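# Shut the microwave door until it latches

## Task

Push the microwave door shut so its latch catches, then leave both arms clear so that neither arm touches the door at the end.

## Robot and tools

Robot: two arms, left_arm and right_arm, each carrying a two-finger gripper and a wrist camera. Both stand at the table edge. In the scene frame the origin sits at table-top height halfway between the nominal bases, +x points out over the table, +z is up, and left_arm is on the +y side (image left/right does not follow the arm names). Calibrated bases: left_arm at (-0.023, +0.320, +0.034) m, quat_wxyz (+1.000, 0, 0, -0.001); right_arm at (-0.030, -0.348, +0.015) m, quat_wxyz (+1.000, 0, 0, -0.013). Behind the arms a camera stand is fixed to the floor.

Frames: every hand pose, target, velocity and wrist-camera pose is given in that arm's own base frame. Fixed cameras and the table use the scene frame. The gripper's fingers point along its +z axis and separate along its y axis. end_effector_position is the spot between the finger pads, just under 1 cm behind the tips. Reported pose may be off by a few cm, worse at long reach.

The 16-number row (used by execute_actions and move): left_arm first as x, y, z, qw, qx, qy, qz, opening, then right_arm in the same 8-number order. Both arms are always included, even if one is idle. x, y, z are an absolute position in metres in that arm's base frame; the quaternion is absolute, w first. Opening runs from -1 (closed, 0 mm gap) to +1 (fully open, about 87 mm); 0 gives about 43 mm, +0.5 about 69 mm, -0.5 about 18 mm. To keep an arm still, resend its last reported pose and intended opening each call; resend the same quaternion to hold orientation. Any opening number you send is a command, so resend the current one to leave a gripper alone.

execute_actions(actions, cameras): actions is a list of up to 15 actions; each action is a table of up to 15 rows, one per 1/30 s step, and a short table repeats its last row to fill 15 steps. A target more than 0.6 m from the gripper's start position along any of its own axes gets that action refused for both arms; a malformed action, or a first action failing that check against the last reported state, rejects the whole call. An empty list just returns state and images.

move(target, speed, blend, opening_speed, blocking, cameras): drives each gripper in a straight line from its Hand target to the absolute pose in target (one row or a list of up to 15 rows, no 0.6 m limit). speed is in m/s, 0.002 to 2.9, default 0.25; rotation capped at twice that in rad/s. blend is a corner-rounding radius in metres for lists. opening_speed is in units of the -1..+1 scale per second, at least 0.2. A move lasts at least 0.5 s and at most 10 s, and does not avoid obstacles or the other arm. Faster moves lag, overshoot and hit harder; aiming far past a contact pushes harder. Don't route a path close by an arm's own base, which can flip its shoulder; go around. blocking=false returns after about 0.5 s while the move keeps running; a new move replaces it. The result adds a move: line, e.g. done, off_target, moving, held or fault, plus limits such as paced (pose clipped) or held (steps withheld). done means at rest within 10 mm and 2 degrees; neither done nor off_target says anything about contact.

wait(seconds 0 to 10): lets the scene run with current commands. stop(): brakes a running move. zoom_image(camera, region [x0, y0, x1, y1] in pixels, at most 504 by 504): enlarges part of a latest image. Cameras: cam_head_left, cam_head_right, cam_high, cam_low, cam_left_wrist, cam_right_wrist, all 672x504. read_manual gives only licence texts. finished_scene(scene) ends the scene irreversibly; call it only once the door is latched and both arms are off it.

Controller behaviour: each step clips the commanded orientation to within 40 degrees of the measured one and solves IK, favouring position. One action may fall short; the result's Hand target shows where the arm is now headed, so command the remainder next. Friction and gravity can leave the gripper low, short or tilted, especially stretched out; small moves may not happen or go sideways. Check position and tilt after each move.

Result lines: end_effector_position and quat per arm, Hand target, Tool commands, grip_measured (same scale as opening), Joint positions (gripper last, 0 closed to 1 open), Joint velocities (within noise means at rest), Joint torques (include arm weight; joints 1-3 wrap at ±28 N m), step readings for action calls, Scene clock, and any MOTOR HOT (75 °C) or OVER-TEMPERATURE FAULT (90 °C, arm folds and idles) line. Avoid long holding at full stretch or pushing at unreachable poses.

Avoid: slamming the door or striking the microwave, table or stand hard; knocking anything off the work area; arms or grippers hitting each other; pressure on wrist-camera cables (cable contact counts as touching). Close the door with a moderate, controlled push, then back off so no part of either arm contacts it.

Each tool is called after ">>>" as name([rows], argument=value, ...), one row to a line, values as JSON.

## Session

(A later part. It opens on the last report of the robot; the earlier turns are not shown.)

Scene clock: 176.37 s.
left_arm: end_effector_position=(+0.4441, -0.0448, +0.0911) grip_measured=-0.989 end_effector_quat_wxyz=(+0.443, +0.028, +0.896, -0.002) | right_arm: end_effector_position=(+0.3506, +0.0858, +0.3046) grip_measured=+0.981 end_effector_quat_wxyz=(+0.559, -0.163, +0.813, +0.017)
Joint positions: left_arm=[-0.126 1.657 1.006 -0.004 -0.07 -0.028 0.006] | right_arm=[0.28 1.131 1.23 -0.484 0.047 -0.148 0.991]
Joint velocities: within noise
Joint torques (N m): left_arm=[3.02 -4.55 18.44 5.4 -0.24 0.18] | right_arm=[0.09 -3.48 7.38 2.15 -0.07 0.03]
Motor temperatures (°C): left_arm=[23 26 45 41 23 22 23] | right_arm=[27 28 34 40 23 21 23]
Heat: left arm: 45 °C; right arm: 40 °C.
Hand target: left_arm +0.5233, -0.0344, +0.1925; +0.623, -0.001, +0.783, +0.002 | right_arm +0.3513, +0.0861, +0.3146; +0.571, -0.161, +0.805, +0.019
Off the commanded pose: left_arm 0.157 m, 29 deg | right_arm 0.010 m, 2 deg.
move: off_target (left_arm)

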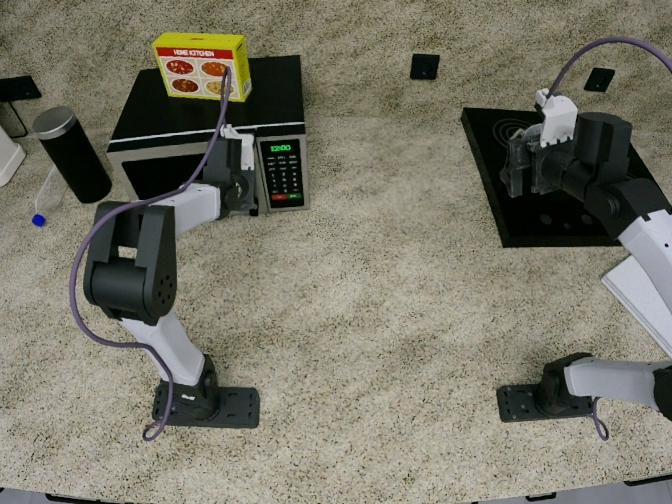

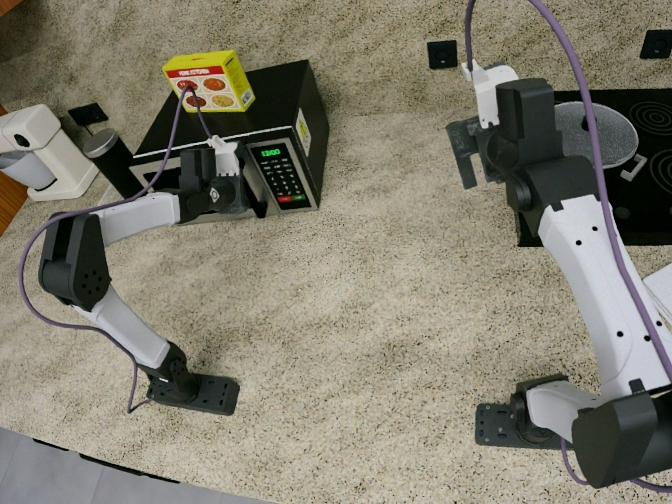

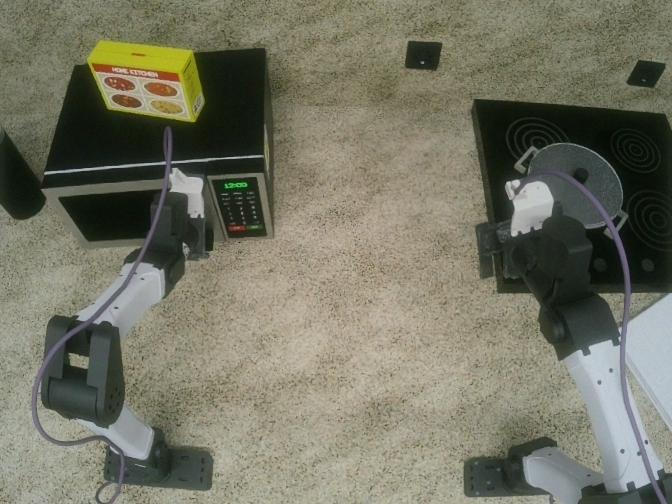

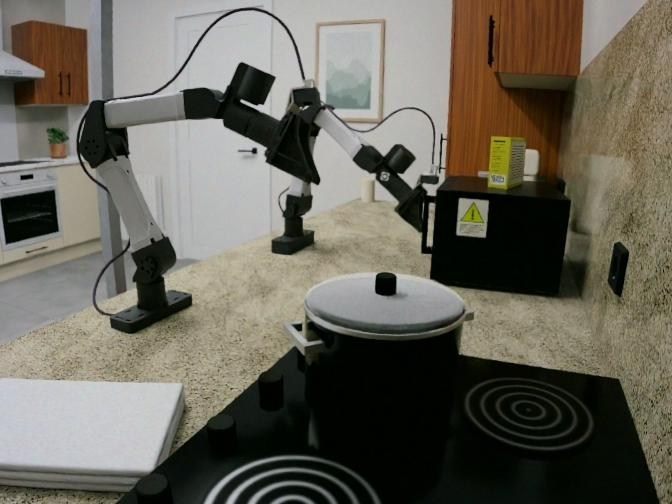

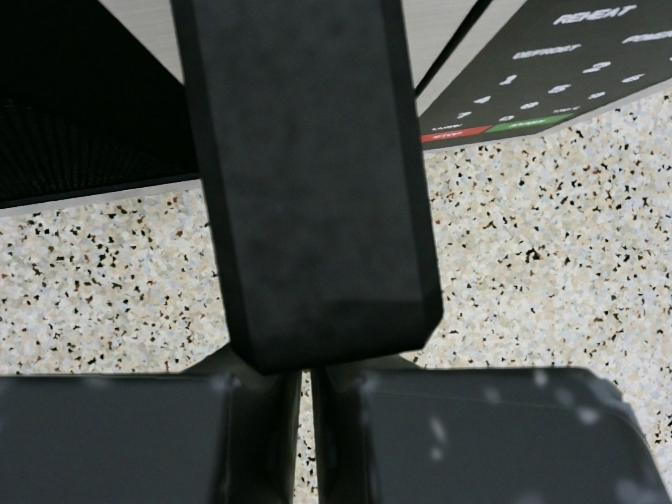

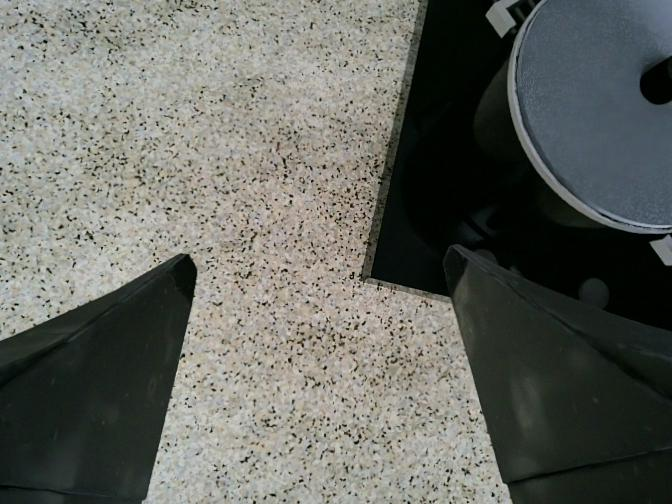

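>>> move([
  [0.38,-0.045,0.1,0.5,0,0.866,0,-1,0.3515,0.0861,0.3146,0.571,-0.161,0.805,0.019,1],
  [0.26,-0.03,0.18,0.383,0,0.924,0,-1,0.3515,0.0861,0.3146,0.571,-0.161,0.805,0.019,1],
], speed=0.2, cameras=["cam_low","cam_high"])

>>> zoom_image(camera="cam_low", region=[380, 150, 500, 300])

Scene clock: 183.43 s.
left_arm: end_effector_position=(+0.2582, -0.0255, +0.1718) grip_measured=-0.990 end_effector_quat_wxyz=(+0.378, +0.000, +0.926, +0.008) | right_arm: end_effector_position=(+0.3506, +0.0858, +0.3046) grip_measured=+0.981 end_effector_quat_wxyz=(+0.559, -0.163, +0.813, +0.017)
Joint positions: left_arm=[-0.171 0.962 0.92 -0.763 -0.134 -0.116 0.005] | right_arm=[0.28 1.131 1.23 -0.484 0.047 -0.148 0.991]
Joint velocities: within noise
Joint torques (N m): left_arm=[-0.44 -2 11.03 1.58 0.05 -0.01] | right_arm=[0.09 -3.36 7.57 2.22 -0.02 0]
Motor temperatures (°C): left_arm=[23 26 45 46 23 22 23] | right_arm=[27 28 34 40 23 21 23]
Heat: left arm: 46 °C; right arm: 40 °C.
Hand target: left_arm +0.2600, -0.0300, +0.1800; +0.383, +0.000, +0.924, +0.000 | right_arm +0.3513, +0.0861, +0.3146; +0.571, -0.161, +0.805, +0.019
Off the commanded pose: left_arm 0.009 m, 1 deg | right_arm 0.010 m, 2 deg.
move: done
Images, in order (width x height): cam_high 672x504, cam_low 672x504.

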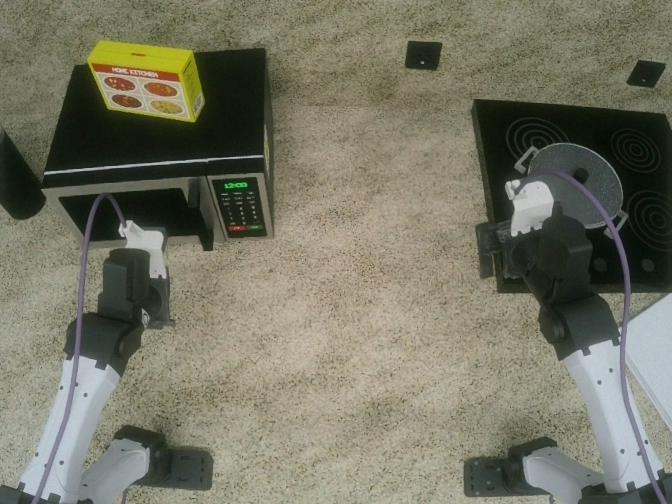

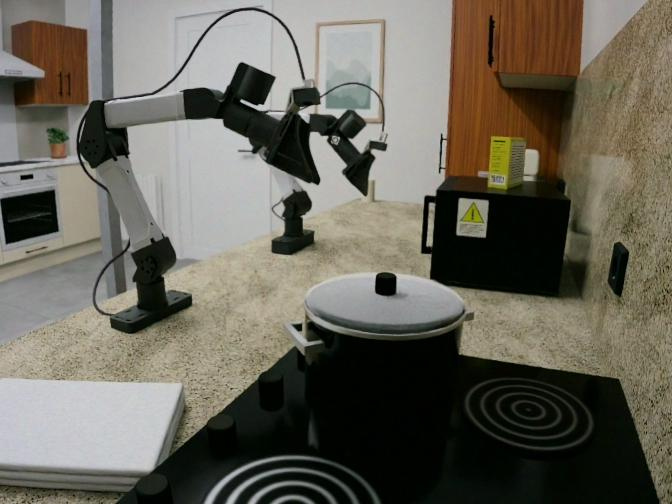

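Scaled by 3.360.

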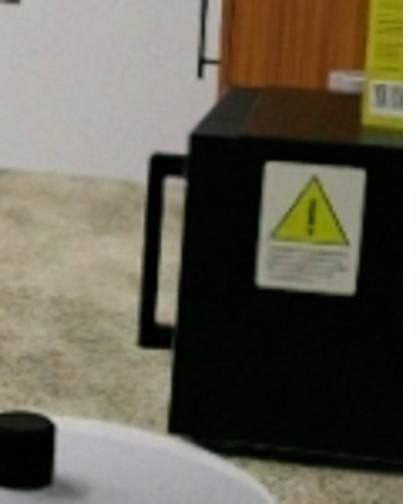

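Latched.

>>> finished_scene(scene=1)

The scene is finished: the task was done.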